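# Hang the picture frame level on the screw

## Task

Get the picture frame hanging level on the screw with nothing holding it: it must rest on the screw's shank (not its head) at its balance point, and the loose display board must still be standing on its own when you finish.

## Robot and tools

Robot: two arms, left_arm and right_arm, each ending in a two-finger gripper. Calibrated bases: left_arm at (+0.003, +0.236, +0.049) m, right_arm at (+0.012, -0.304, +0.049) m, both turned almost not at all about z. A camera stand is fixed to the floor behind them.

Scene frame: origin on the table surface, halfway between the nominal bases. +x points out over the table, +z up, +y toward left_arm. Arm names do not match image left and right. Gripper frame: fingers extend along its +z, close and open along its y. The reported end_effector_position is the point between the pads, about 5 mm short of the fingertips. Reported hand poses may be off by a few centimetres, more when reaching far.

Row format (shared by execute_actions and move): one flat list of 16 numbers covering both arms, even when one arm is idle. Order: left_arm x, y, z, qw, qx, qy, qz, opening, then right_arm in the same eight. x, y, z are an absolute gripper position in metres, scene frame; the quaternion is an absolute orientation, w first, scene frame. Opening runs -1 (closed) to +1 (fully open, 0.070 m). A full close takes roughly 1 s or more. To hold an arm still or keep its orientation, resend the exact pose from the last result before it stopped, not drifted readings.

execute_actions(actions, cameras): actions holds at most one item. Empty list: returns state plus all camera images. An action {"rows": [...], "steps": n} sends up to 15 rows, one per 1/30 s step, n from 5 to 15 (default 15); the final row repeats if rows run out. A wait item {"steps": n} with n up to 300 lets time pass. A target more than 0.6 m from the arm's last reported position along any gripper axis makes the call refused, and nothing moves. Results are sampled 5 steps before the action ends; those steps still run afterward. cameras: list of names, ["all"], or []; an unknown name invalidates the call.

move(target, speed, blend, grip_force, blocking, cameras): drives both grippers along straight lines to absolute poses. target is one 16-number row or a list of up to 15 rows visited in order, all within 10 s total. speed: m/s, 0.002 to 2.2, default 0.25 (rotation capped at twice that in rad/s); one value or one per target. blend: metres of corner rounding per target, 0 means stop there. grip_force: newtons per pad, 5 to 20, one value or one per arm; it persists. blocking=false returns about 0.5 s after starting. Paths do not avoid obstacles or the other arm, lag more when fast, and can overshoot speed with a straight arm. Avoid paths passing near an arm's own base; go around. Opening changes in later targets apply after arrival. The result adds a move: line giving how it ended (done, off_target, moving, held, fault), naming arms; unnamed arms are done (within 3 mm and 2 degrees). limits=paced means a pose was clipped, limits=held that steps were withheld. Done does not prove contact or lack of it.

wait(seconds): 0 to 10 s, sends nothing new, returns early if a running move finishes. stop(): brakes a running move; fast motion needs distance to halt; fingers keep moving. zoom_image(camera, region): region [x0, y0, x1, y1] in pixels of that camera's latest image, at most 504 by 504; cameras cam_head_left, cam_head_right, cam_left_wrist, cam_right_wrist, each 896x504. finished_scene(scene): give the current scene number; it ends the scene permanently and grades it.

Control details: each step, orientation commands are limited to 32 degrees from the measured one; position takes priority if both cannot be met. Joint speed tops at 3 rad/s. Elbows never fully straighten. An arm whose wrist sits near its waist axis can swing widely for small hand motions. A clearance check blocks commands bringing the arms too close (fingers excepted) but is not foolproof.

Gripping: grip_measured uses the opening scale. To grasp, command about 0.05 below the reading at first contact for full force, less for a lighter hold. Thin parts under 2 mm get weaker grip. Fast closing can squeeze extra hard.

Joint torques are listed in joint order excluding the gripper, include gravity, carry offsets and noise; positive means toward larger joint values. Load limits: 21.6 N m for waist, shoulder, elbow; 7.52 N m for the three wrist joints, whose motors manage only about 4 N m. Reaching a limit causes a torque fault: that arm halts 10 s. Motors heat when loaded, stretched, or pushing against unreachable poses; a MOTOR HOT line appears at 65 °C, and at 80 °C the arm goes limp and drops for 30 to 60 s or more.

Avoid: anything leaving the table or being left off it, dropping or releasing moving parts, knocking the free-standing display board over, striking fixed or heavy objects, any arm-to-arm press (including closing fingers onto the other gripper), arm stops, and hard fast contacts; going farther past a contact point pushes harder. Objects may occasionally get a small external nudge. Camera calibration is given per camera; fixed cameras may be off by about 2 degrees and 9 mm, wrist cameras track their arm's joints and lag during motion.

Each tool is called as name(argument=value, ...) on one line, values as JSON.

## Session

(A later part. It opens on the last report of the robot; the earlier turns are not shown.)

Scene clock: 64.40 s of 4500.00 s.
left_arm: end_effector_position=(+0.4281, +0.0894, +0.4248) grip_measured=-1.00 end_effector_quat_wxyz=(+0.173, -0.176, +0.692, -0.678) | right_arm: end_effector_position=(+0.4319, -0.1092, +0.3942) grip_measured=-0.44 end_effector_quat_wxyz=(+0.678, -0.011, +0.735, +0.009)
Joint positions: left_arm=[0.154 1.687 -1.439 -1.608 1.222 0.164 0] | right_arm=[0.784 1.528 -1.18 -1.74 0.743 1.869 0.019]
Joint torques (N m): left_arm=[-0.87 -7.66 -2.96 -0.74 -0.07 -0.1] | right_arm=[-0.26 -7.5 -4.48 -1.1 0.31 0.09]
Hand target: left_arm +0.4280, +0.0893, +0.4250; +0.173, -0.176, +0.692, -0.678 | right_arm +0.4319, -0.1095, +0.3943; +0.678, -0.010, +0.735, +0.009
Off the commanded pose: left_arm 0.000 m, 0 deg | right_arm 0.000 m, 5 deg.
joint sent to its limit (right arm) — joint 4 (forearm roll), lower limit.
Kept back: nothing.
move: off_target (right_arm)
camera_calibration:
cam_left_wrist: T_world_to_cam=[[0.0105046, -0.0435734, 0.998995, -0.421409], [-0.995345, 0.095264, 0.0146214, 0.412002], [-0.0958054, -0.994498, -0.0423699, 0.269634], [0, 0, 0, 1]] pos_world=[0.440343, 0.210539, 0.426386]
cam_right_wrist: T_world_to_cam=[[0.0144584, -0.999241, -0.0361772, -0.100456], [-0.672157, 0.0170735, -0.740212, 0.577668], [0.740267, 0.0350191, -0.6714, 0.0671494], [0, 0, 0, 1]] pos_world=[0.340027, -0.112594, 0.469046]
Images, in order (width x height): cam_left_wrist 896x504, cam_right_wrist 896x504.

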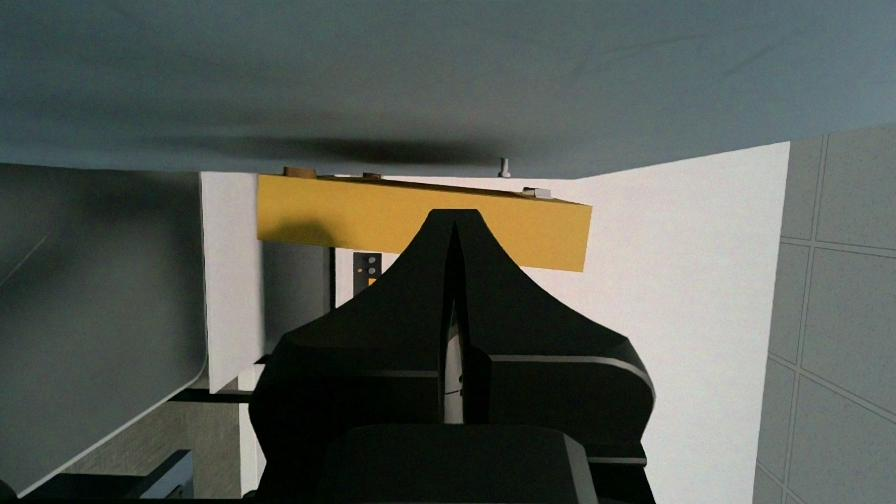

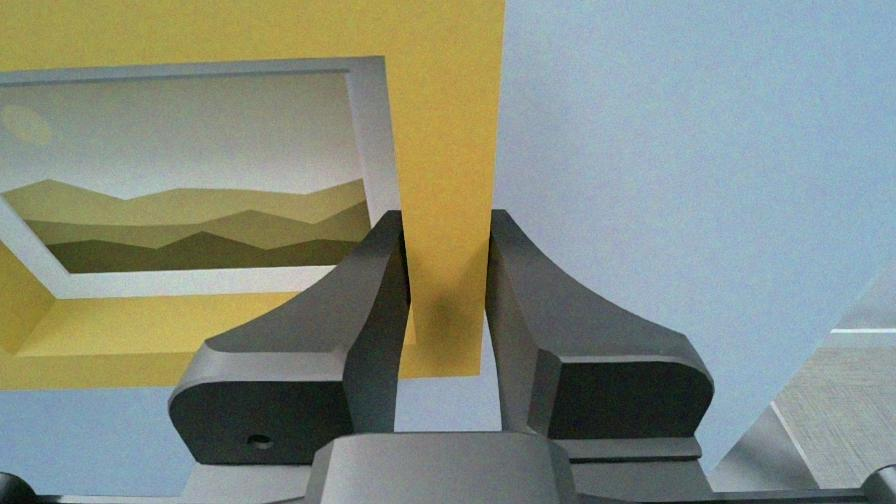

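move(target=[[0.36,0.08,0.455,0.2302,-0.2302,0.669,-0.669,-1,0.432,-0.1096,0.394,0.678,0.004,0.735,-0.008,-0.6],[0.375,-0.03,0.462,0.2302,-0.2302,0.669,-0.669,-1,0.432,-0.1096,0.394,0.678,0.004,0.735,-0.008,-0.6],[0.405,-0.03,0.462,0.2302,-0.2302,0.669,-0.669,-1,0.432,-0.1096,0.394,0.678,0.004,0.735,-0.008,-0.6]], speed=[0.2,0.2,0.08], blend=0.02, grip_force=[20,12], cameras=["cam_left_wrist","cam_right_wrist","cam_head_left"])

Scene clock: 68.23 s of 4500.00 s.
left_arm: end_effector_position=(+0.4058, -0.0299, +0.4616) grip_measured=-1.00 end_effector_quat_wxyz=(+0.230, -0.231, +0.669, -0.668) | right_arm: end_effector_position=(+0.4320, -0.1099, +0.3940) grip_measured=-0.45 end_effector_quat_wxyz=(+0.678, +0.005, +0.735, -0.008)
Joint positions: left_arm=[-0.326 1.538 -1.39 -1.663 0.578 0.111 0] | right_arm=[0.808 1.551 -1.205 -1.709 0.809 1.846 0.019]
Joint torques (N m): left_arm=[-0.54 -7.11 -2.75 -0.42 0.21 -0.08] | right_arm=[-0.49 -7.76 -4.88 -1.29 0.2 0.46]
Hand target: left_arm +0.4050, -0.0300, +0.4620; +0.230, -0.230, +0.669, -0.669 | right_arm +0.4320, -0.1096, +0.3940; +0.678, +0.004, +0.735, -0.008
Off the commanded pose: left_arm 0.001 m, 0 deg | right_arm 0.000 m, 0 deg.
Kept back: nothing.
grip_force (N): 20, 12
move: done; blend cut to 0 m at target 1, 0.015 m at target 2
camera_calibration:
cam_left_wrist: T_world_to_cam=[[0.00612156, -0.0255772, 0.999654, -0.461123], [-0.997583, -0.0693497, 0.00433449, 0.401341], [0.0692149, -0.997264, -0.0259399, 0.0758209], [0, 0, 0, 1]] pos_world=[0.397945, 0.0916521, 0.461191]
cam_right_wrist: T_world_to_cam=[[-0.0308023, -0.999022, -0.031723, -0.0833296], [-0.6712, 0.0441914, -0.739958, 0.580096], [0.740636, -0.00149996, -0.671905, 0.0630192], [0, 0, 0, 1]] pos_world=[0.340119, -0.108789, 0.468946]
Images, in order (width x height): cam_head_left 896x504, cam_left_wrist 896x504, cam_right_wrist 896x504.

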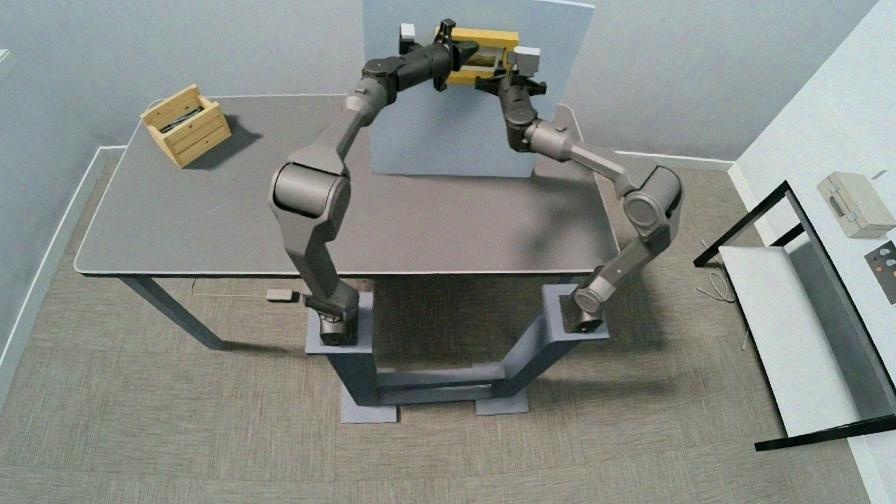

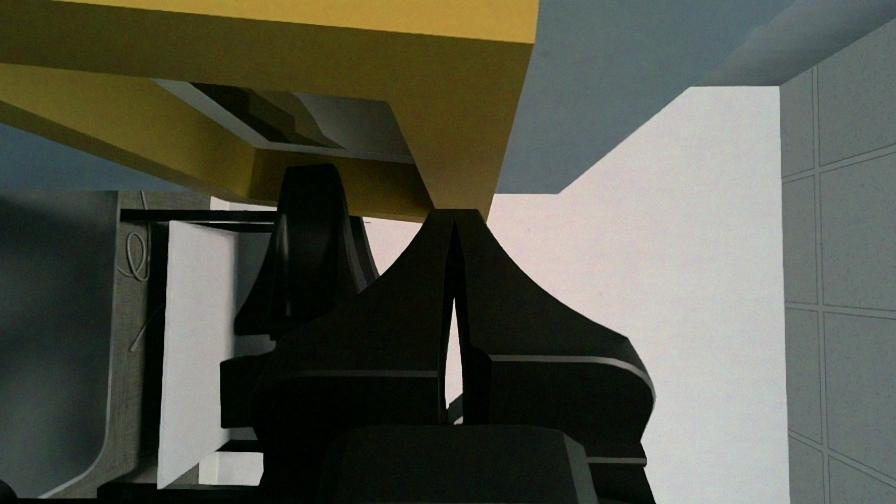

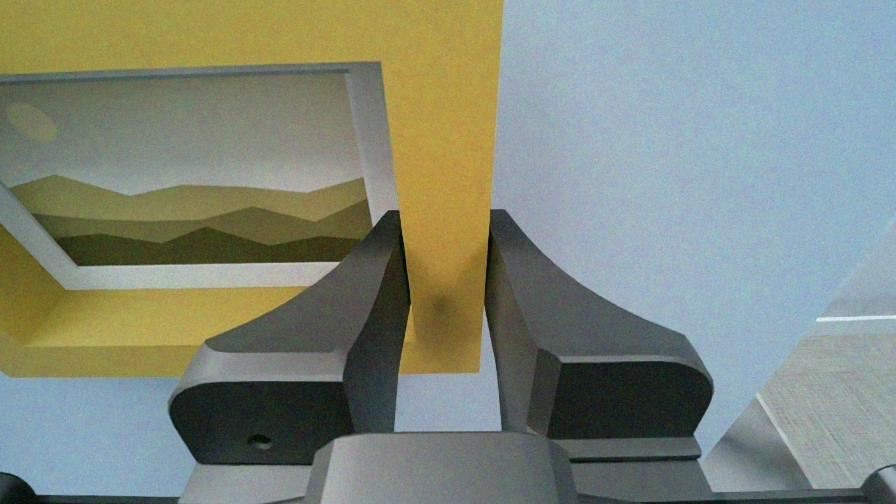

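move(target=[[0.413,-0.03,0.465,0.2302,-0.2302,0.669,-0.669,-1,0.432,-0.1096,0.394,0.678,0.004,0.735,-0.008,-0.6]], speed=0.03, grip_force=[20,9], cameras=["cam_left_wrist","cam_right_wrist","cam_head_left"])

Scene clock: 69.20 s of 4500.00 s.
left_arm: end_effector_position=(+0.4126, -0.0303, +0.4653) grip_measured=-1.00 end_effector_quat_wxyz=(+0.230, -0.230, +0.669, -0.669) | right_arm: end_effector_position=(+0.4320, -0.1097, +0.3940) grip_measured=-0.44 end_effector_quat_wxyz=(+0.678, +0.004, +0.735, -0.008)
Joint positions: left_arm=[-0.319 1.563 -1.432 -1.638 0.586 0.081 0] | right_arm=[0.808 1.551 -1.205 -1.709 0.808 1.846 0.019]
Joint torques (N m): left_arm=[0.78 -5.6 -3.54 -0.53 -0.3 -0.04] | right_arm=[0.25 -7.85 -4.51 -1.26 0.21 0.4]
Hand target: left_arm +0.4130, -0.0300, +0.4650; +0.230, -0.230, +0.669, -0.669 | right_arm +0.4320, -0.1096, +0.3940; +0.678, +0.004, +0.735, -0.008
Off the commanded pose: left_arm 0.001 m, 0 deg | right_arm 0.000 m, 0 deg.
Kept back: nothing.
grip_force (N): 20, 9
move: done
camera_calibration:
cam_left_wrist: T_world_to_cam=[[0.00493838, -0.0250492, 0.999674, -0.464453], [-0.997725, -0.0673303, 0.00324164, 0.40876], [0.0672272, -0.997416, -0.0253247, 0.0755604], [0, 0, 0, 1]] pos_world=[0.405044, 0.0912529, 0.464891]
cam_right_wrist: T_world_to_cam=[[-0.0299553, -0.999046, -0.0317797, -0.0834953], [-0.671451, 0.0436646, -0.739761, 0.579953], [0.740443, -0.000821249, -0.672119, 0.0631918], [0, 0, 0, 1]] pos_world=[0.340119, -0.108687, 0.468845]
Images, in order (width x height): cam_head_left 896x504, cam_left_wrist 896x504, cam_right_wrist 896x504.

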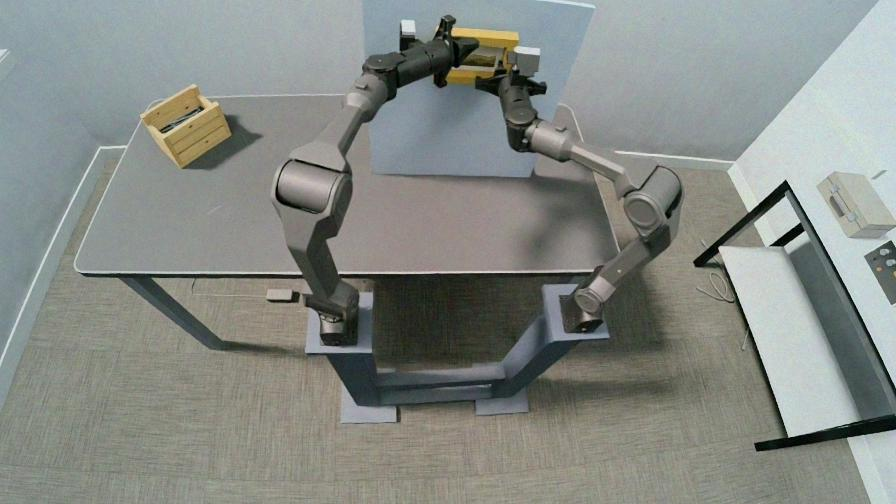

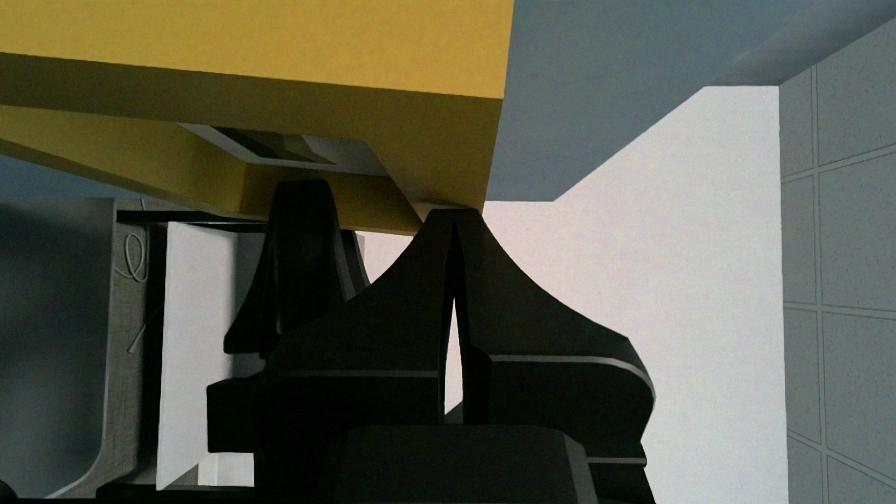

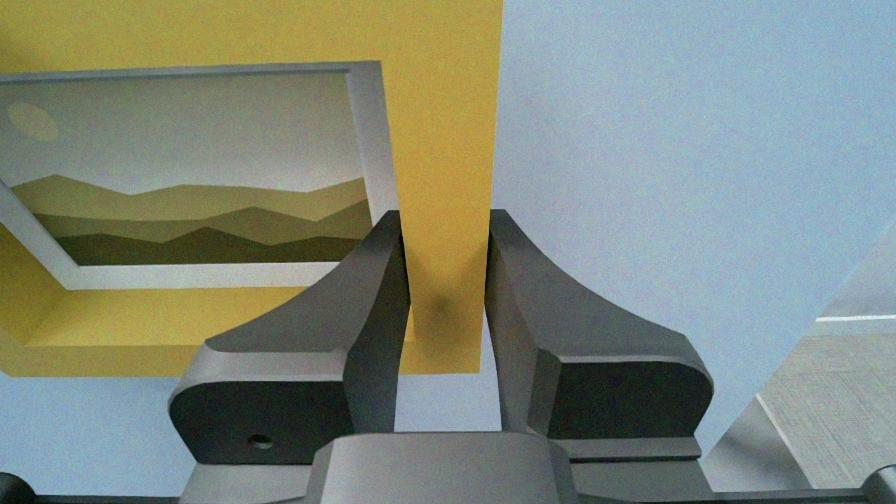

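move(target=[[0.419,-0.03,0.463,0.2302,-0.2302,0.669,-0.669,-1,0.432,-0.1096,0.394,0.678,0.004,0.735,-0.008,-0.6]], speed=0.03, cameras=["cam_left_wrist","cam_right_wrist"])

Scene clock: 70.13 s of 4500.00 s.
left_arm: end_effector_position=(+0.4190, -0.0299, +0.4630) grip_measured=-1.00 end_effector_quat_wxyz=(+0.230, -0.230, +0.669, -0.668) | right_arm: end_effector_position=(+0.4320, -0.1097, +0.3940) grip_measured=-0.44 end_effector_quat_wxyz=(+0.678, +0.004, +0.735, -0.008)
Joint positions: left_arm=[-0.312 1.583 -1.447 -1.644 0.592 0.089 0] | right_arm=[0.808 1.551 -1.205 -1.709 0.808 1.846 0.02]
Joint torques (N m): left_arm=[0.44 -4.95 -3.24 -0.5 -0.03 0.09] | right_arm=[1.79 -7.93 -4.9 -1.49 0.23 0.27]
Hand target: left_arm +0.4190, -0.0300, +0.4630; +0.230, -0.230, +0.669, -0.669 | right_arm +0.4320, -0.1096, +0.3940; +0.678, +0.004, +0.735, -0.008
Off the commanded pose: left_arm 0.000 m, 0 deg | right_arm 0.000 m, 0 deg.
Kept back: nothing.
grip_force (N): 20, 9
move: done
camera_calibration:
cam_left_wrist: T_world_to_cam=[[0.00531583, -0.0257237, 0.999655, -0.462259], [-0.997622, -0.0688362, 0.00353368, 0.414942], [0.0687216, -0.997296, -0.0260285, 0.0751836], [0, 0, 0, 1]] pos_world=[0.411245, 0.0916524, 0.46259]
cam_right_wrist: T_world_to_cam=[[-0.0299553, -0.999046, -0.0317797, -0.0834953], [-0.671451, 0.0436646, -0.739761, 0.579953], [0.740443, -0.000821249, -0.672119, 0.0631918], [0, 0, 0, 1]] pos_world=[0.340119, -0.108687, 0.468845]
Images, in order (width x height): cam_left_wrist 896x504, cam_right_wrist 896x504.

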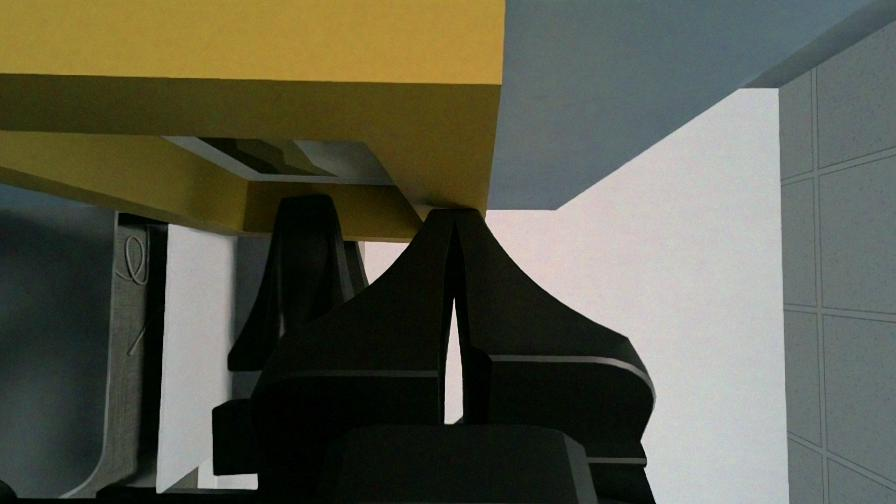

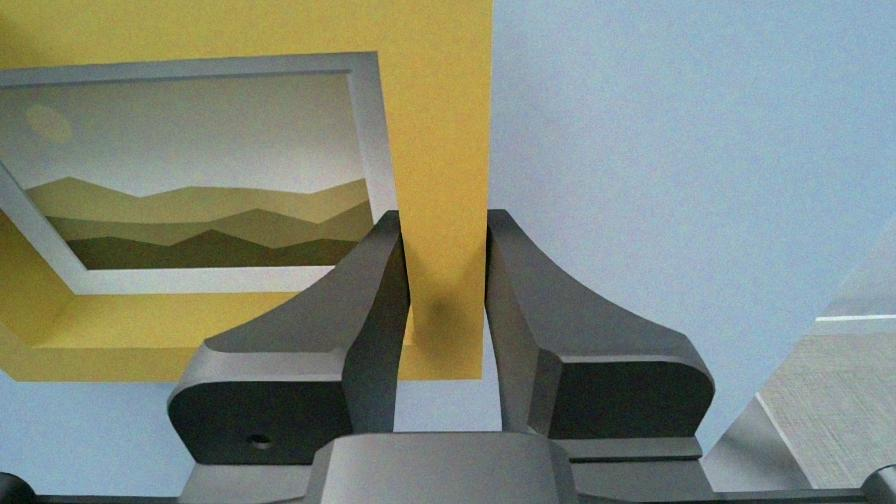

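move(target=[[0.38,0.0,0.463,0.2302,-0.2302,0.669,-0.669,-1,0.432,-0.1096,0.394,0.678,0.004,0.735,-0.008,-0.7],[0.38,0.085,0.44,0.2302,-0.2302,0.669,-0.669,-1,0.432,-0.1096,0.394,0.678,0.004,0.735,-0.008,-0.7],[0.428,0.0893,0.425,0.173,-0.176,0.692,-0.678,-1,0.432,-0.1096,0.394,0.678,0.004,0.735,-0.008,-0.7]], speed=0.2, blend=0.02, grip_force=20, cameras=["cam_left_wrist","cam_right_wrist"])

zoom_image(camera="cam_left_wrist", region=[230, 100, 630, 260])

zoom_image(camera="cam_left_wrist", region=[470, 130, 600, 203])

Scene clock: 72.53 s of 4500.00 s.
left_arm: end_effector_position=(+0.4285, +0.0890, +0.4245) grip_measured=-1.00 end_effector_quat_wxyz=(+0.172, -0.176, +0.692, -0.678) | right_arm: end_effector_position=(+0.4318, -0.1093, +0.3941) grip_measured=-0.44 end_effector_quat_wxyz=(+0.678, +0.004, +0.735, -0.008)
Joint positions: left_arm=[0.153 1.689 -1.441 -1.608 1.222 0.163 0] | right_arm=[0.809 1.551 -1.205 -1.71 0.808 1.846 0.019]
Joint torques (N m): left_arm=[0.12 -7.76 -2.34 -0.87 0.17 0.04] | right_arm=[-0.46 -6.68 -5.53 -1.1 0.29 0.07]
Hand target: left_arm +0.4280, +0.0893, +0.4250; +0.173, -0.176, +0.692, -0.678 | right_arm +0.4320, -0.1096, +0.3940; +0.678, +0.004, +0.735, -0.008
Off the commanded pose: left_arm 0.001 m, 0 deg | right_arm 0.000 m, 0 deg.
Kept back: nothing.
move: done; blend cut to 0 m at target 1
camera_calibration:
cam_left_wrist: T_world_to_cam=[[0.011657, -0.0437139, 0.998976, -0.421603], [-0.995243, 0.0961288, 0.0158199, 0.411805], [-0.0967219, -0.994409, -0.0423854, 0.269664], [0, 0, 0, 1]] pos_world=[0.440843, 0.21014, 0.426086]
cam_right_wrist: T_world_to_cam=[[-0.0287154, -0.999103, -0.0311259, -0.0838322], [-0.670938, 0.0423469, -0.740304, 0.579815], [0.740958, -0.000374573, -0.671552, 0.0630144], [0, 0, 0, 1]] pos_world=[0.339921, -0.108287, 0.468947]
Images, in order (width x height): cam_left_wrist 896x504, cam_right_wrist 896x504.

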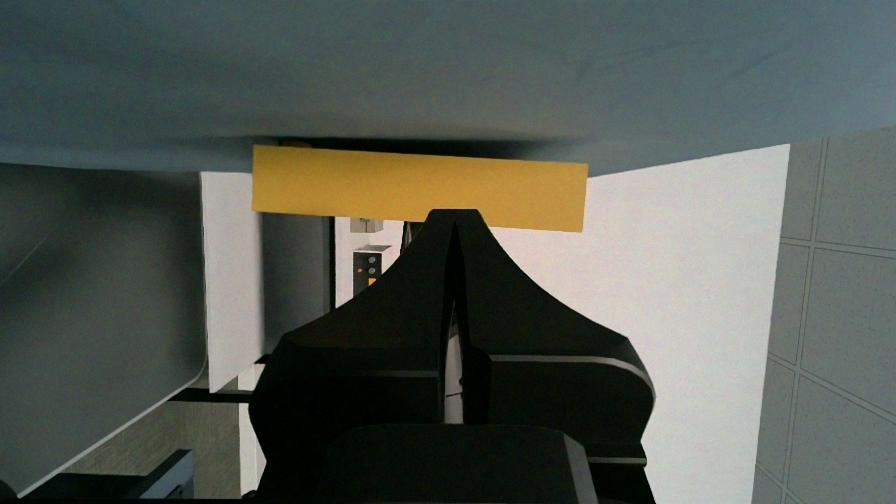

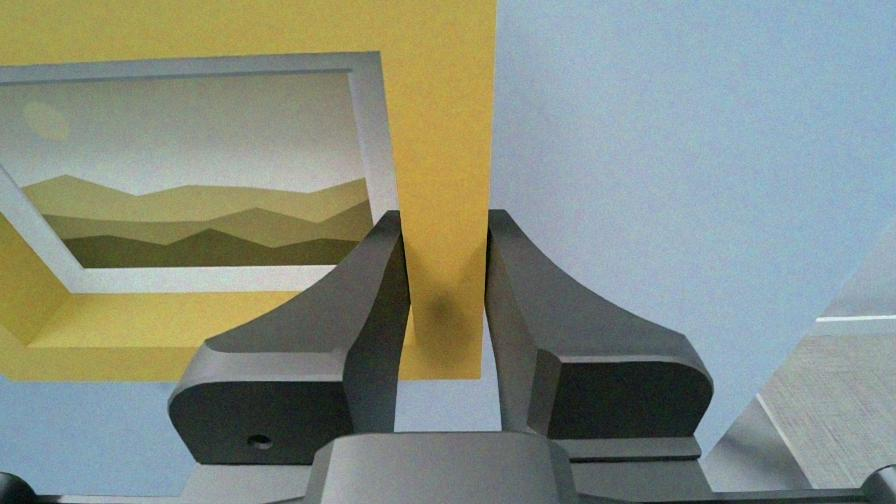

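Scaled by 1.260 from the camera's 896x504 image, which has a finer 1280x720 frame.

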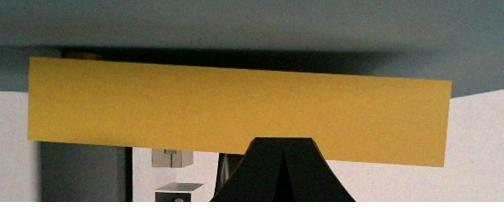

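Scaled by 3.877 from the camera's 896x504 image, which has a finer 1280x720 frame.

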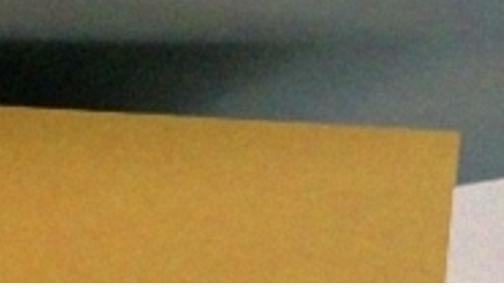

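move(target=[[0.428,0.0893,0.425,0.173,-0.176,0.692,-0.678,-1,0.436,-0.1096,0.394,0.678,-0.012,0.735,0.007,-0.7]], speed=0.05, cameras=["cam_left_wrist"])

zoom_image(camera="cam_left_wrist", region=[230, 100, 630, 260])

zoom_image(camera="cam_left_wrist", region=[470, 130, 600, 203])

Scene clock: 73.70 s of 4500.00 s.
left_arm: end_effector_position=(+0.4280, +0.0890, +0.4249) grip_measured=-1.00 end_effector_quat_wxyz=(+0.173, -0.176, +0.692, -0.678) | right_arm: end_effector_position=(+0.4360, -0.1094, +0.3943) grip_measured=-0.44 end_effector_quat_wxyz=(+0.678, -0.012, +0.735, +0.007)
Joint positions: left_arm=[0.153 1.687 -1.44 -1.608 1.222 0.163 0] | right_arm=[0.773 1.538 -1.192 -1.74 0.731 1.863 0.019]
Joint torques (N m): left_arm=[0.18 -7.86 -2.48 -1.02 -0.06 0.09] | right_arm=[0.04 -7.38 -4.57 -1.04 0.53 0.09]
Hand target: left_arm +0.4280, +0.0893, +0.4250; +0.173, -0.176, +0.692, -0.678 | right_arm +0.4360, -0.1096, +0.3940; +0.678, -0.012, +0.735, +0.007
Off the commanded pose: left_arm 0.000 m, 0 deg | right_arm 0.000 m, 0 deg.
joint read past its limit (right arm) — joint 4 (forearm roll), lower limit.
joint sent to its limit (right arm) — joint 4 (forearm roll), lower limit.
Kept back: nothing.
move: done
camera_calibration:
cam_left_wrist: T_world_to_cam=[[0.0107303, -0.0439135, 0.998978, -0.421647], [-0.995255, 0.0961521, 0.014917, 0.411685], [-0.0967088, -0.994398, -0.0426734, 0.269751], [0, 0, 0, 1]] pos_world=[0.440343, 0.21014, 0.426586]
Images, in order (width x height): cam_left_wrist 896x504.

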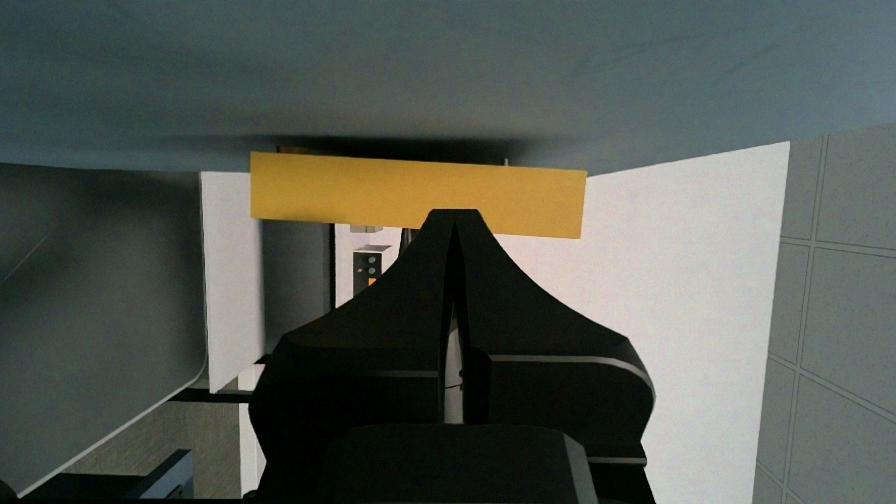

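Scaled by 1.260 from the camera's 896x504 image, which has a finer 1280x720 frame.

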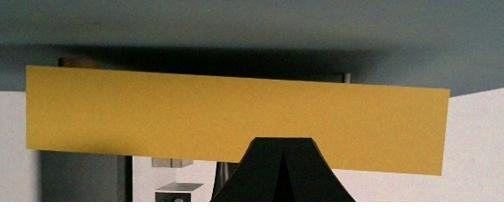

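Scaled by 3.877 from the camera's 896x504 image, which has a finer 1280x720 frame.

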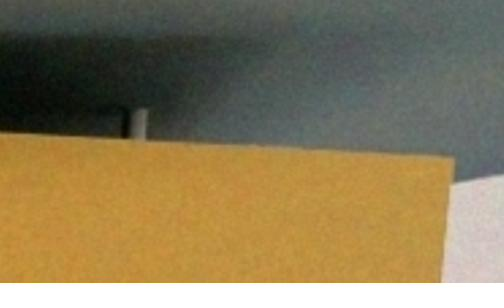

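move(target=[[0.428,0.0893,0.425,0.173,-0.176,0.692,-0.678,-1,0.4385,-0.1096,0.394,0.678,-0.012,0.735,0.007,-0.7],[0.428,0.0893,0.425,0.173,-0.176,0.692,-0.678,-1,0.4385,-0.1096,0.386,0.678,-0.012,0.735,0.007,-0.7]], speed=0.05, blend=0.002, cameras=["cam_left_wrist","cam_right_wrist"])

zoom_image(camera="cam_left_wrist", region=[230, 100, 630, 260])

zoom_image(camera="cam_left_wrist", region=[470, 130, 600, 203])

Scene clock: 75.60 s of 4500.00 s.
left_arm: end_effector_position=(+0.4280, +0.0890, +0.4249) grip_measured=-1.00 end_effector_quat_wxyz=(+0.173, -0.176, +0.692, -0.678) | right_arm: end_effector_position=(+0.4383, -0.1094, +0.3868) grip_measured=-0.45 end_effector_quat_wxyz=(+0.673, -0.011, +0.740, +0.006)
Joint positions: left_arm=[0.153 1.687 -1.44 -1.608 1.222 0.163 0] | right_arm=[0.769 1.549 -1.187 -1.74 0.732 1.873 0.019]
Joint torques (N m): left_arm=[0.52 -7.81 -2.46 -1 -0.04 0.1] | right_arm=[-1.36 -3.85 -3.97 -0.75 0.59 0.31]
Hand target: left_arm +0.4280, +0.0893, +0.4250; +0.173, -0.176, +0.692, -0.678 | right_arm +0.4385, -0.1095, +0.3862; +0.673, -0.010, +0.740, +0.005
Off the commanded pose: left_arm 0.000 m, 0 deg | right_arm 0.001 m, 1 deg.
joint read past its limit (right arm) — joint 4 (forearm roll), lower limit.
joint sent to its limit (right arm) — joint 4 (forearm roll), lower limit.
Kept back: nothing.
move: done; blend cut to 0.0013 m at target 1
camera_calibration:
cam_left_wrist: T_world_to_cam=[[0.0107303, -0.0439135, 0.998978, -0.421647], [-0.995255, 0.0961521, 0.014917, 0.411685], [-0.0967088, -0.994398, -0.0426734, 0.269751], [0, 0, 0, 1]] pos_world=[0.440343, 0.21014, 0.426586]
cam_right_wrist: T_world_to_cam=[[0.00973994, -0.999458, -0.0314521, -0.100876], [-0.682572, 0.0163407, -0.730636, 0.577317], [0.730754, 0.0285847, -0.682043, 0.0650772], [0, 0, 0, 1]] pos_world=[0.347488, -0.112115, 0.463021]
Images, in order (width x height): cam_left_wrist 896x504, cam_right_wrist 896x504.

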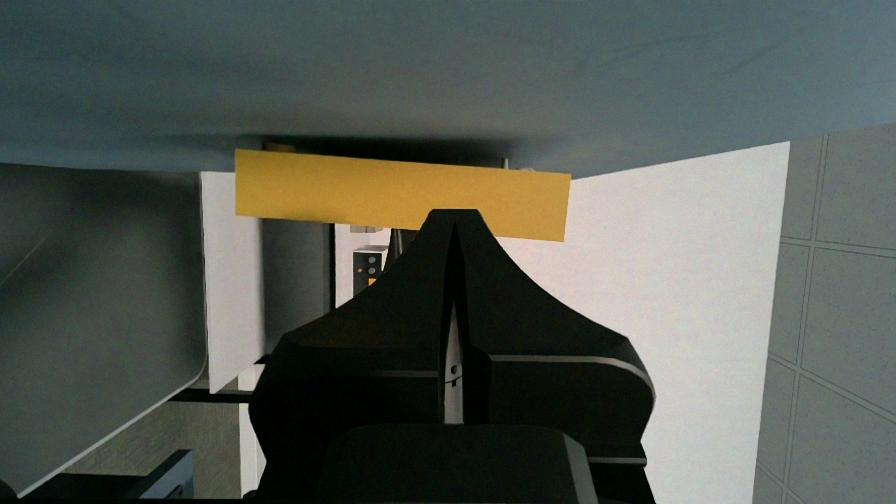

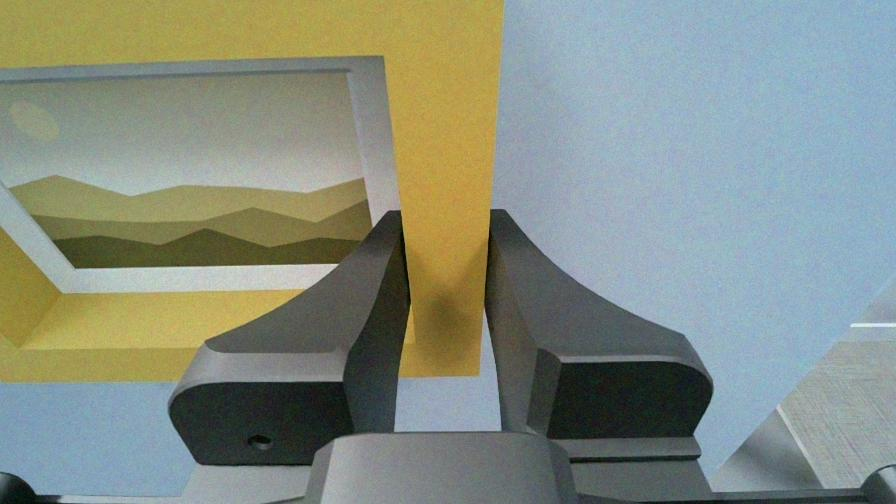

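Scaled by 1.260 from the camera's 896x504 image, which has a finer 1280x720 frame.

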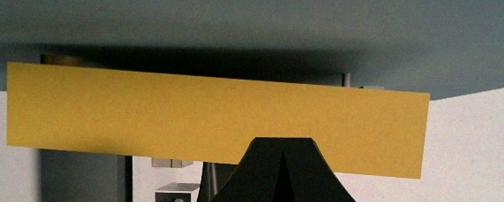

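Scaled by 3.877 from the camera's 896x504 image, which has a finer 1280x720 frame.

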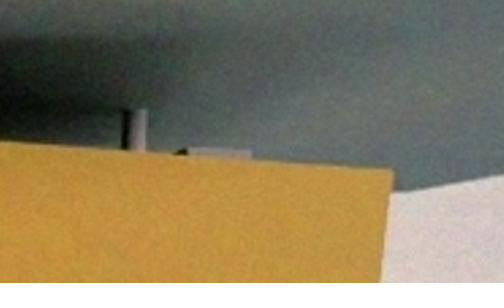

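move(target=[[0.428,0.0893,0.425,0.173,-0.176,0.692,-0.678,-1,0.436,-0.1096,0.392,0.678,-0.005,0.735,0.0,-0.7],[0.428,0.0893,0.425,0.173,-0.176,0.692,-0.678,-1,0.4395,-0.1096,0.392,0.678,-0.005,0.735,0.0,-0.7]], speed=0.05, cameras=["cam_left_wrist"])

Scene clock: 79.03 s of 4500.00 s.
left_arm: end_effector_position=(+0.4280, +0.0890, +0.4249) grip_measured=-1.00 end_effector_quat_wxyz=(+0.173, -0.176, +0.692, -0.678) | right_arm: end_effector_position=(+0.4389, -0.1100, +0.3927) grip_measured=-0.44 end_effector_quat_wxyz=(+0.678, -0.004, +0.735, +0.001)
Joint positions: left_arm=[0.153 1.687 -1.44 -1.608 1.222 0.163 0] | right_arm=[0.777 1.556 -1.205 -1.737 0.757 1.867 0.02]
Joint torques (N m): left_arm=[0.53 -7.69 -2.45 -0.98 -0.05 0.09] | right_arm=[-1.52 -4.06 -6.06 -1.66 -0.11 0.37]
Hand target: left_arm +0.4280, +0.0893, +0.4250; +0.173, -0.176, +0.692, -0.678 | right_arm +0.4395, -0.1096, +0.3920; +0.678, -0.005, +0.735, +0.000
Off the commanded pose: left_arm 0.000 m, 0 deg | right_arm 0.001 m, 0 deg.
Kept back: nothing.
move: done
camera_calibration:
cam_left_wrist: T_world_to_cam=[[0.0107303, -0.0439135, 0.998978, -0.421647], [-0.995255, 0.0961521, 0.014917, 0.411685], [-0.0967088, -0.994398, -0.0426734, 0.269751], [0, 0, 0, 1]] pos_world=[0.440343, 0.21014, 0.426586]
Images, in order (width x height): cam_left_wrist 896x504.

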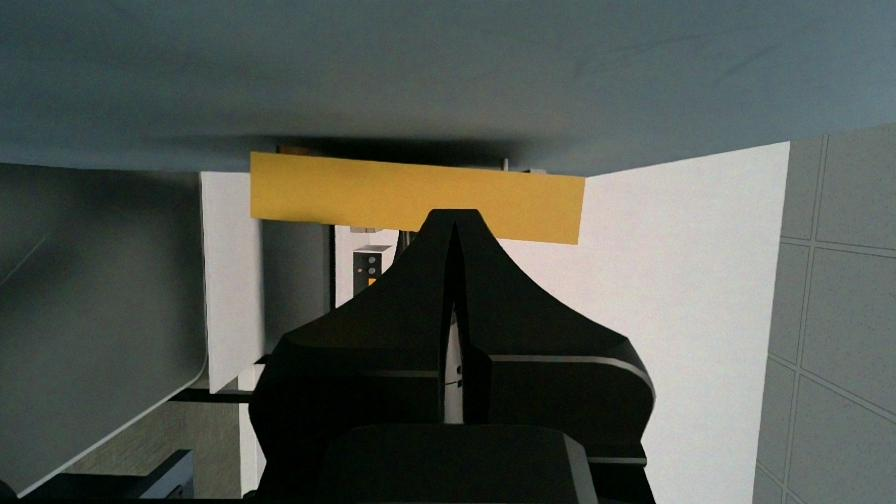

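zoom_image(camera="cam_left_wrist", region=[470, 130, 600, 203])

zoom_image(camera="cam_left_wrist", region=[230, 110, 410, 211])

Scaled by 3.877 from the camera's 896x504 image, which has a finer 1280x720 frame.

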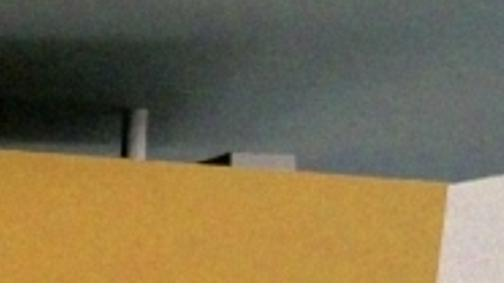

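Scaled by 2.800 from the camera's 896x504 image, which has a finer 1280x720 frame.

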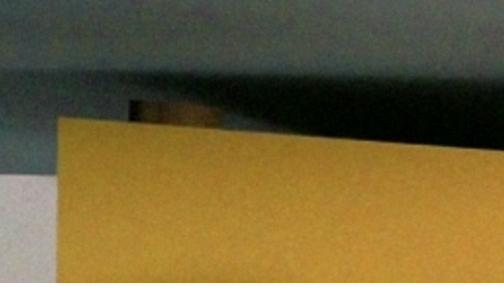

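move(target=[[0.428,0.0893,0.425,0.173,-0.176,0.692,-0.678,-1,0.436,-0.1096,0.392,0.6626,0.005,0.749,-0.0087,-0.7],[0.428,0.0893,0.425,0.173,-0.176,0.692,-0.678,-1,0.440,-0.1096,0.391,0.6626,0.005,0.749,-0.0087,-0.7]], speed=0.05, cameras=["cam_left_wrist"])

zoom_image(camera="cam_left_wrist", region=[470, 130, 600, 203])

zoom_image(camera="cam_left_wrist", region=[230, 110, 410, 211])

Scene clock: 81.87 s of 4500.00 s.
left_arm: end_effector_position=(+0.4280, +0.0890, +0.4249) grip_measured=-1.00 end_effector_quat_wxyz=(+0.173, -0.176, +0.692, -0.678) | right_arm: end_effector_position=(+0.4396, -0.1098, +0.3913) grip_measured=-0.43 end_effector_quat_wxyz=(+0.663, +0.005, +0.749, -0.009)
Joint positions: left_arm=[0.153 1.687 -1.44 -1.608 1.222 0.163 0] | right_arm=[0.788 1.57 -1.253 -1.63 0.78 1.768 0.02]
Joint torques (N m): left_arm=[0.66 -7.96 -2.52 -0.96 -0.04 0.09] | right_arm=[-2.64 -4.15 -6.03 -1.46 -0.15 0.79]
Hand target: left_arm +0.4280, +0.0893, +0.4250; +0.173, -0.176, +0.692, -0.678 | right_arm +0.4400, -0.1096, +0.3910; +0.663, +0.005, +0.749, -0.009
Off the commanded pose: left_arm 0.000 m, 0 deg | right_arm 0.001 m, 0 deg.
Kept back: nothing.
move: done
camera_calibration:
cam_left_wrist: T_world_to_cam=[[0.0107303, -0.0439135, 0.998978, -0.421647], [-0.995255, 0.0961521, 0.014917, 0.411685], [-0.0967088, -0.994398, -0.0426734, 0.269751], [0, 0, 0, 1]] pos_world=[0.440343, 0.21014, 0.426586]
Images, in order (width x height): cam_left_wrist 896x504.

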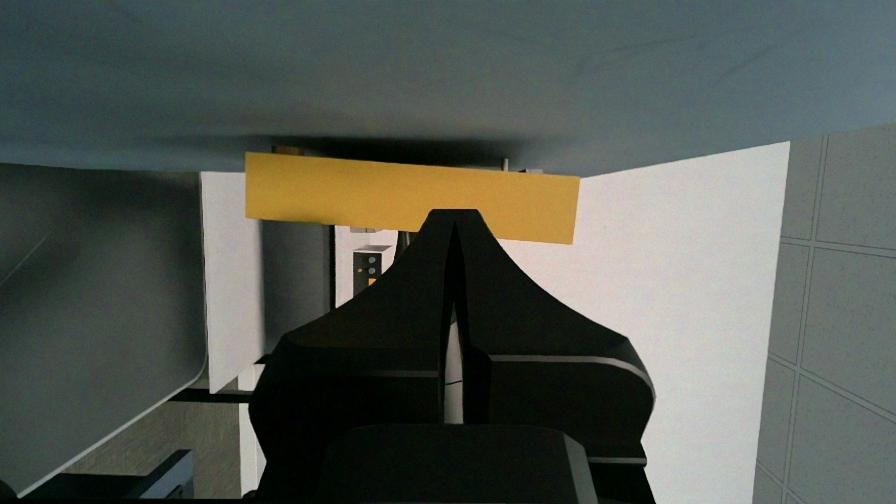

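Scaled by 3.877 from the camera's 896x504 image, which has a finer 1280x720 frame.

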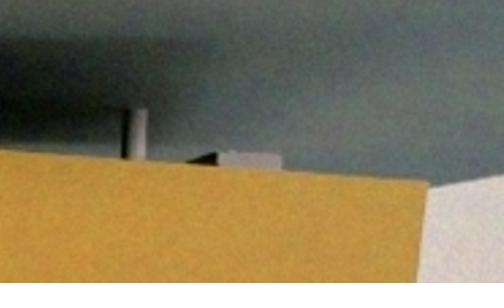

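Scaled by 2.800 from the camera's 896x504 image, which has a finer 1280x720 frame.

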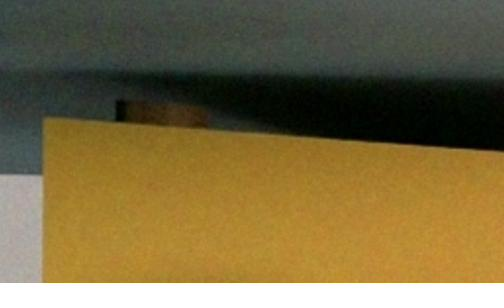

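execute_actions(actions=[], cameras=["cam_head_left","cam_head_right"])

zoom_image(camera="cam_head_right", region=[380, 130, 580, 243])

zoom_image(camera="cam_head_left", region=[380, 130, 580, 243])

Scene clock: 83.70 s of 4500.00 s.
left_arm: end_effector_position=(+0.4280, +0.0890, +0.4249) grip_measured=-1.00 end_effector_quat_wxyz=(+0.173, -0.176, +0.692, -0.678) | right_arm: end_effector_position=(+0.4399, -0.1097, +0.3909) grip_measured=-0.43 end_effector_quat_wxyz=(+0.662, +0.005, +0.749, -0.009)
Joint positions: left_arm=[0.153 1.687 -1.44 -1.608 1.222 0.163 0] | right_arm=[0.787 1.571 -1.253 -1.631 0.778 1.769 0.02]
Joint torques (N m): left_arm=[0.54 -7.82 -2.41 -1 -0.04 0.12] | right_arm=[-1.58 -2.46 -5.79 -1.3 -0.57 0.76]
Motor temperatures (°C): left_arm=[31 33 33 33 36 30] | right_arm=[29 31 34 35 39 32]
Hand target: left_arm +0.4280, +0.0893, +0.4250; +0.173, -0.176, +0.692, -0.678 | right_arm +0.4400, -0.1096, +0.3910; +0.663, +0.005, +0.749, -0.009
Off the commanded pose: left_arm 0.000 m, 0 deg | right_arm 0.000 m, 0 deg.
Steps of this call (1-55: nothing new was sent). Readings (end_effector_position of left_arm | right_arm):
1: (+0.4280, +0.0890, +0.4249) | (+0.4396, -0.1096, +0.3912)
2: (+0.4280, +0.0890, +0.4249) | (+0.4396, -0.1096, +0.3912)
4: (+0.4280, +0.0890, +0.4249) | (+0.4396, -0.1096, +0.3912)
8: (+0.4280, +0.0890, +0.4249) | (+0.4398, -0.1100, +0.3914)
55: the state above
Images, in order (width x height): cam_head_left 896x504, cam_head_right 896x504.

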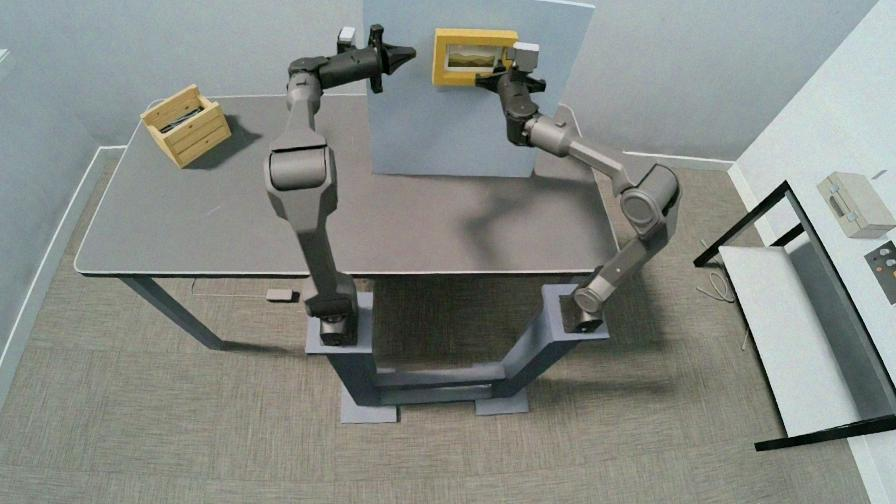

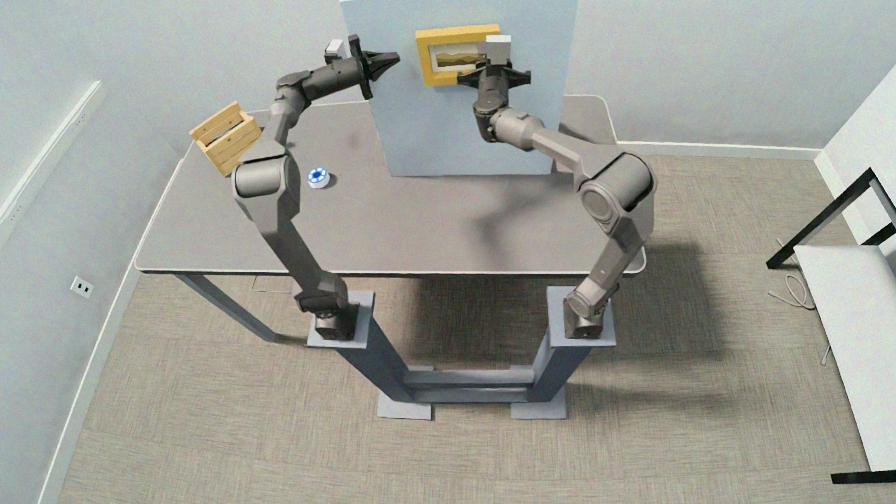

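Scaled by 2.520 from the camera's 896x504 image, which has a finer 1280x720 frame.

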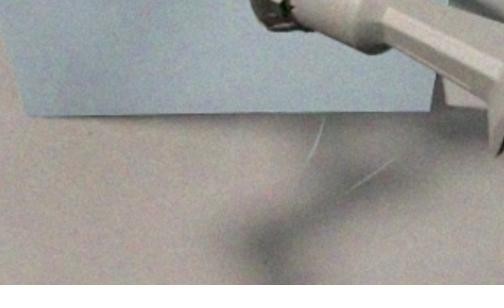

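Scaled by 2.520 from the camera's 896x504 image, which has a finer 1280x720 frame.

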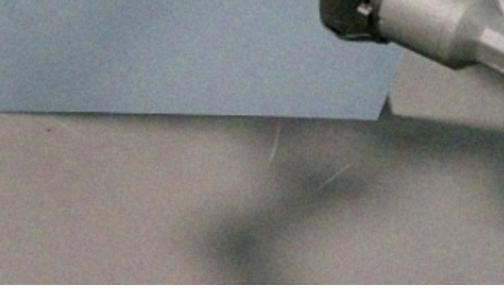

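move(target=[[0.428,0.0893,0.425,0.173,-0.176,0.692,-0.678,-1,0.437,-0.1096,0.391,0.6622,0.0148,0.749,-0.0174,-0.7],[0.428,0.0893,0.425,0.173,-0.176,0.692,-0.678,-1,0.443,-0.1096,0.390,0.6622,0.0148,0.749,-0.0174,-0.7]], speed=0.04, grip_force=[20, 9], cameras=["cam_left_wrist"])

zoom_image(camera="cam_left_wrist", region=[470, 130, 600, 203])

zoom_image(camera="cam_left_wrist", region=[230, 110, 410, 211])

Scene clock: 86.27 s of 4500.00 s.
left_arm: end_effector_position=(+0.4280, +0.0890, +0.4249) grip_measured=-1.00 end_effector_quat_wxyz=(+0.173, -0.176, +0.692, -0.678) | right_arm: end_effector_position=(+0.4427, -0.1101, +0.3911) grip_measured=-0.38 end_effector_quat_wxyz=(+0.663, +0.016, +0.748, -0.017)
Joint positions: left_arm=[0.153 1.687 -1.44 -1.608 1.222 0.163 0] | right_arm=[0.794 1.592 -1.277 -1.62 0.812 1.766 0.022]
Joint torques (N m): left_arm=[0.36 -7.79 -2.5 -0.98 -0.06 0.1] | right_arm=[-1.11 -3.7 -4.88 -1.22 -0.42 0.53]
Hand target: left_arm +0.4280, +0.0893, +0.4250; +0.173, -0.176, +0.692, -0.678 | right_arm +0.4430, -0.1096, +0.3900; +0.662, +0.015, +0.749, -0.017
Off the commanded pose: left_arm 0.000 m, 0 deg | right_arm 0.001 m, 0 deg.
Kept back: nothing.
grip_force (N): 20, 9
move: done
camera_calibration:
cam_left_wrist: T_world_to_cam=[[0.0107303, -0.0439135, 0.998978, -0.421647], [-0.995255, 0.0961521, 0.014917, 0.411685], [-0.0967088, -0.994398, -0.0426734, 0.269751], [0, 0, 0, 1]] pos_world=[0.440343, 0.21014, 0.426586]
Images, in order (width x height): cam_left_wrist 896x504.

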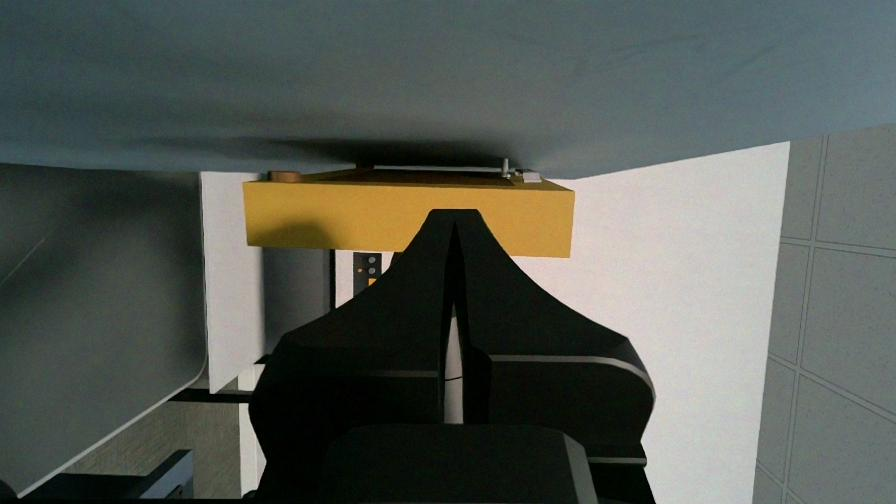

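Scaled by 3.877 from the camera's 896x504 image, which has a finer 1280x720 frame.

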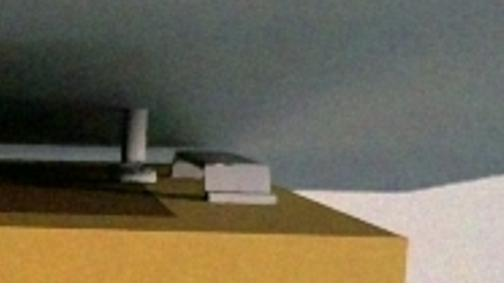

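Scaled by 2.800 from the camera's 896x504 image, which has a finer 1280x720 frame.

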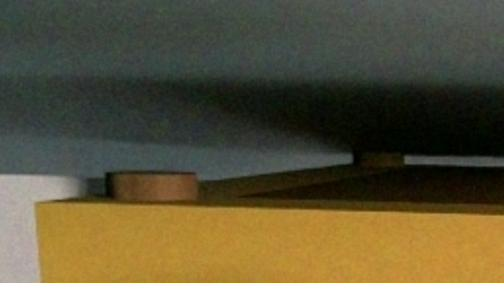

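move(target=[[0.428,0.0893,0.425,0.173,-0.176,0.692,-0.678,-1,0.428,-0.1096,0.393,0.6622,0.0148,0.749,-0.0174,-0.9]], speed=0.05, grip_force=[20, 20], cameras=["cam_left_wrist"])

zoom_image(camera="cam_left_wrist", region=[470, 130, 600, 203])

Scene clock: 87.77 s of 4500.00 s.
left_arm: end_effector_position=(+0.4280, +0.0890, +0.4249) grip_measured=-1.00 end_effector_quat_wxyz=(+0.173, -0.176, +0.692, -0.678) | right_arm: end_effector_position=(+0.4279, -0.1096, +0.3928) grip_measured=-0.44 end_effector_quat_wxyz=(+0.662, +0.015, +0.749, -0.018)
Joint positions: left_arm=[0.153 1.687 -1.44 -1.608 1.222 0.163 0] | right_arm=[0.831 1.555 -1.243 -1.606 0.846 1.757 0.019]
Joint torques (N m): left_arm=[0.42 -7.75 -2.49 -0.99 -0.06 0.09] | right_arm=[-0.13 -7.16 -4.76 -1.28 0.15 0.14]
Hand target: left_arm +0.4280, +0.0893, +0.4250; +0.173, -0.176, +0.692, -0.678 | right_arm +0.4280, -0.1096, +0.3930; +0.662, +0.015, +0.749, -0.017
Off the commanded pose: left_arm 0.000 m, 0 deg | right_arm 0.000 m, 0 deg.
Kept back: nothing.
move: done
camera_calibration:
cam_left_wrist: T_world_to_cam=[[0.0107303, -0.0439135, 0.998978, -0.421647], [-0.995255, 0.0961521, 0.014917, 0.411685], [-0.0967088, -0.994398, -0.0426734, 0.269751], [0, 0, 0, 1]] pos_world=[0.440343, 0.21014, 0.426586]
Images, in order (width x height): cam_left_wrist 896x504.

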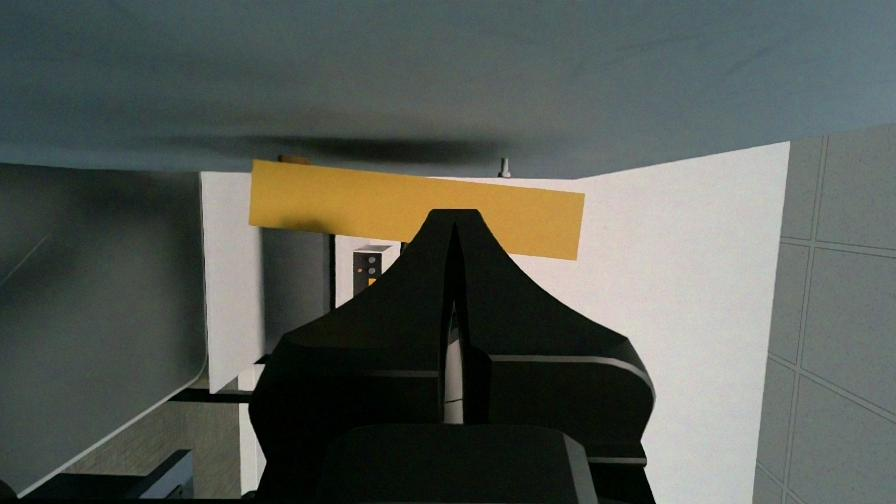

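Scaled by 3.877 from the camera's 896x504 image, which has a finer 1280x720 frame.

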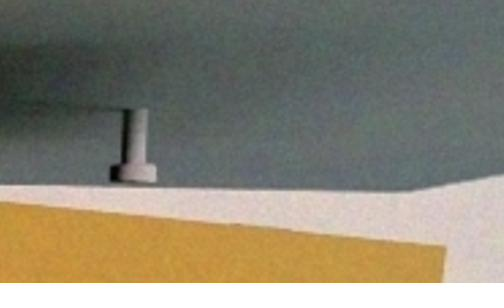

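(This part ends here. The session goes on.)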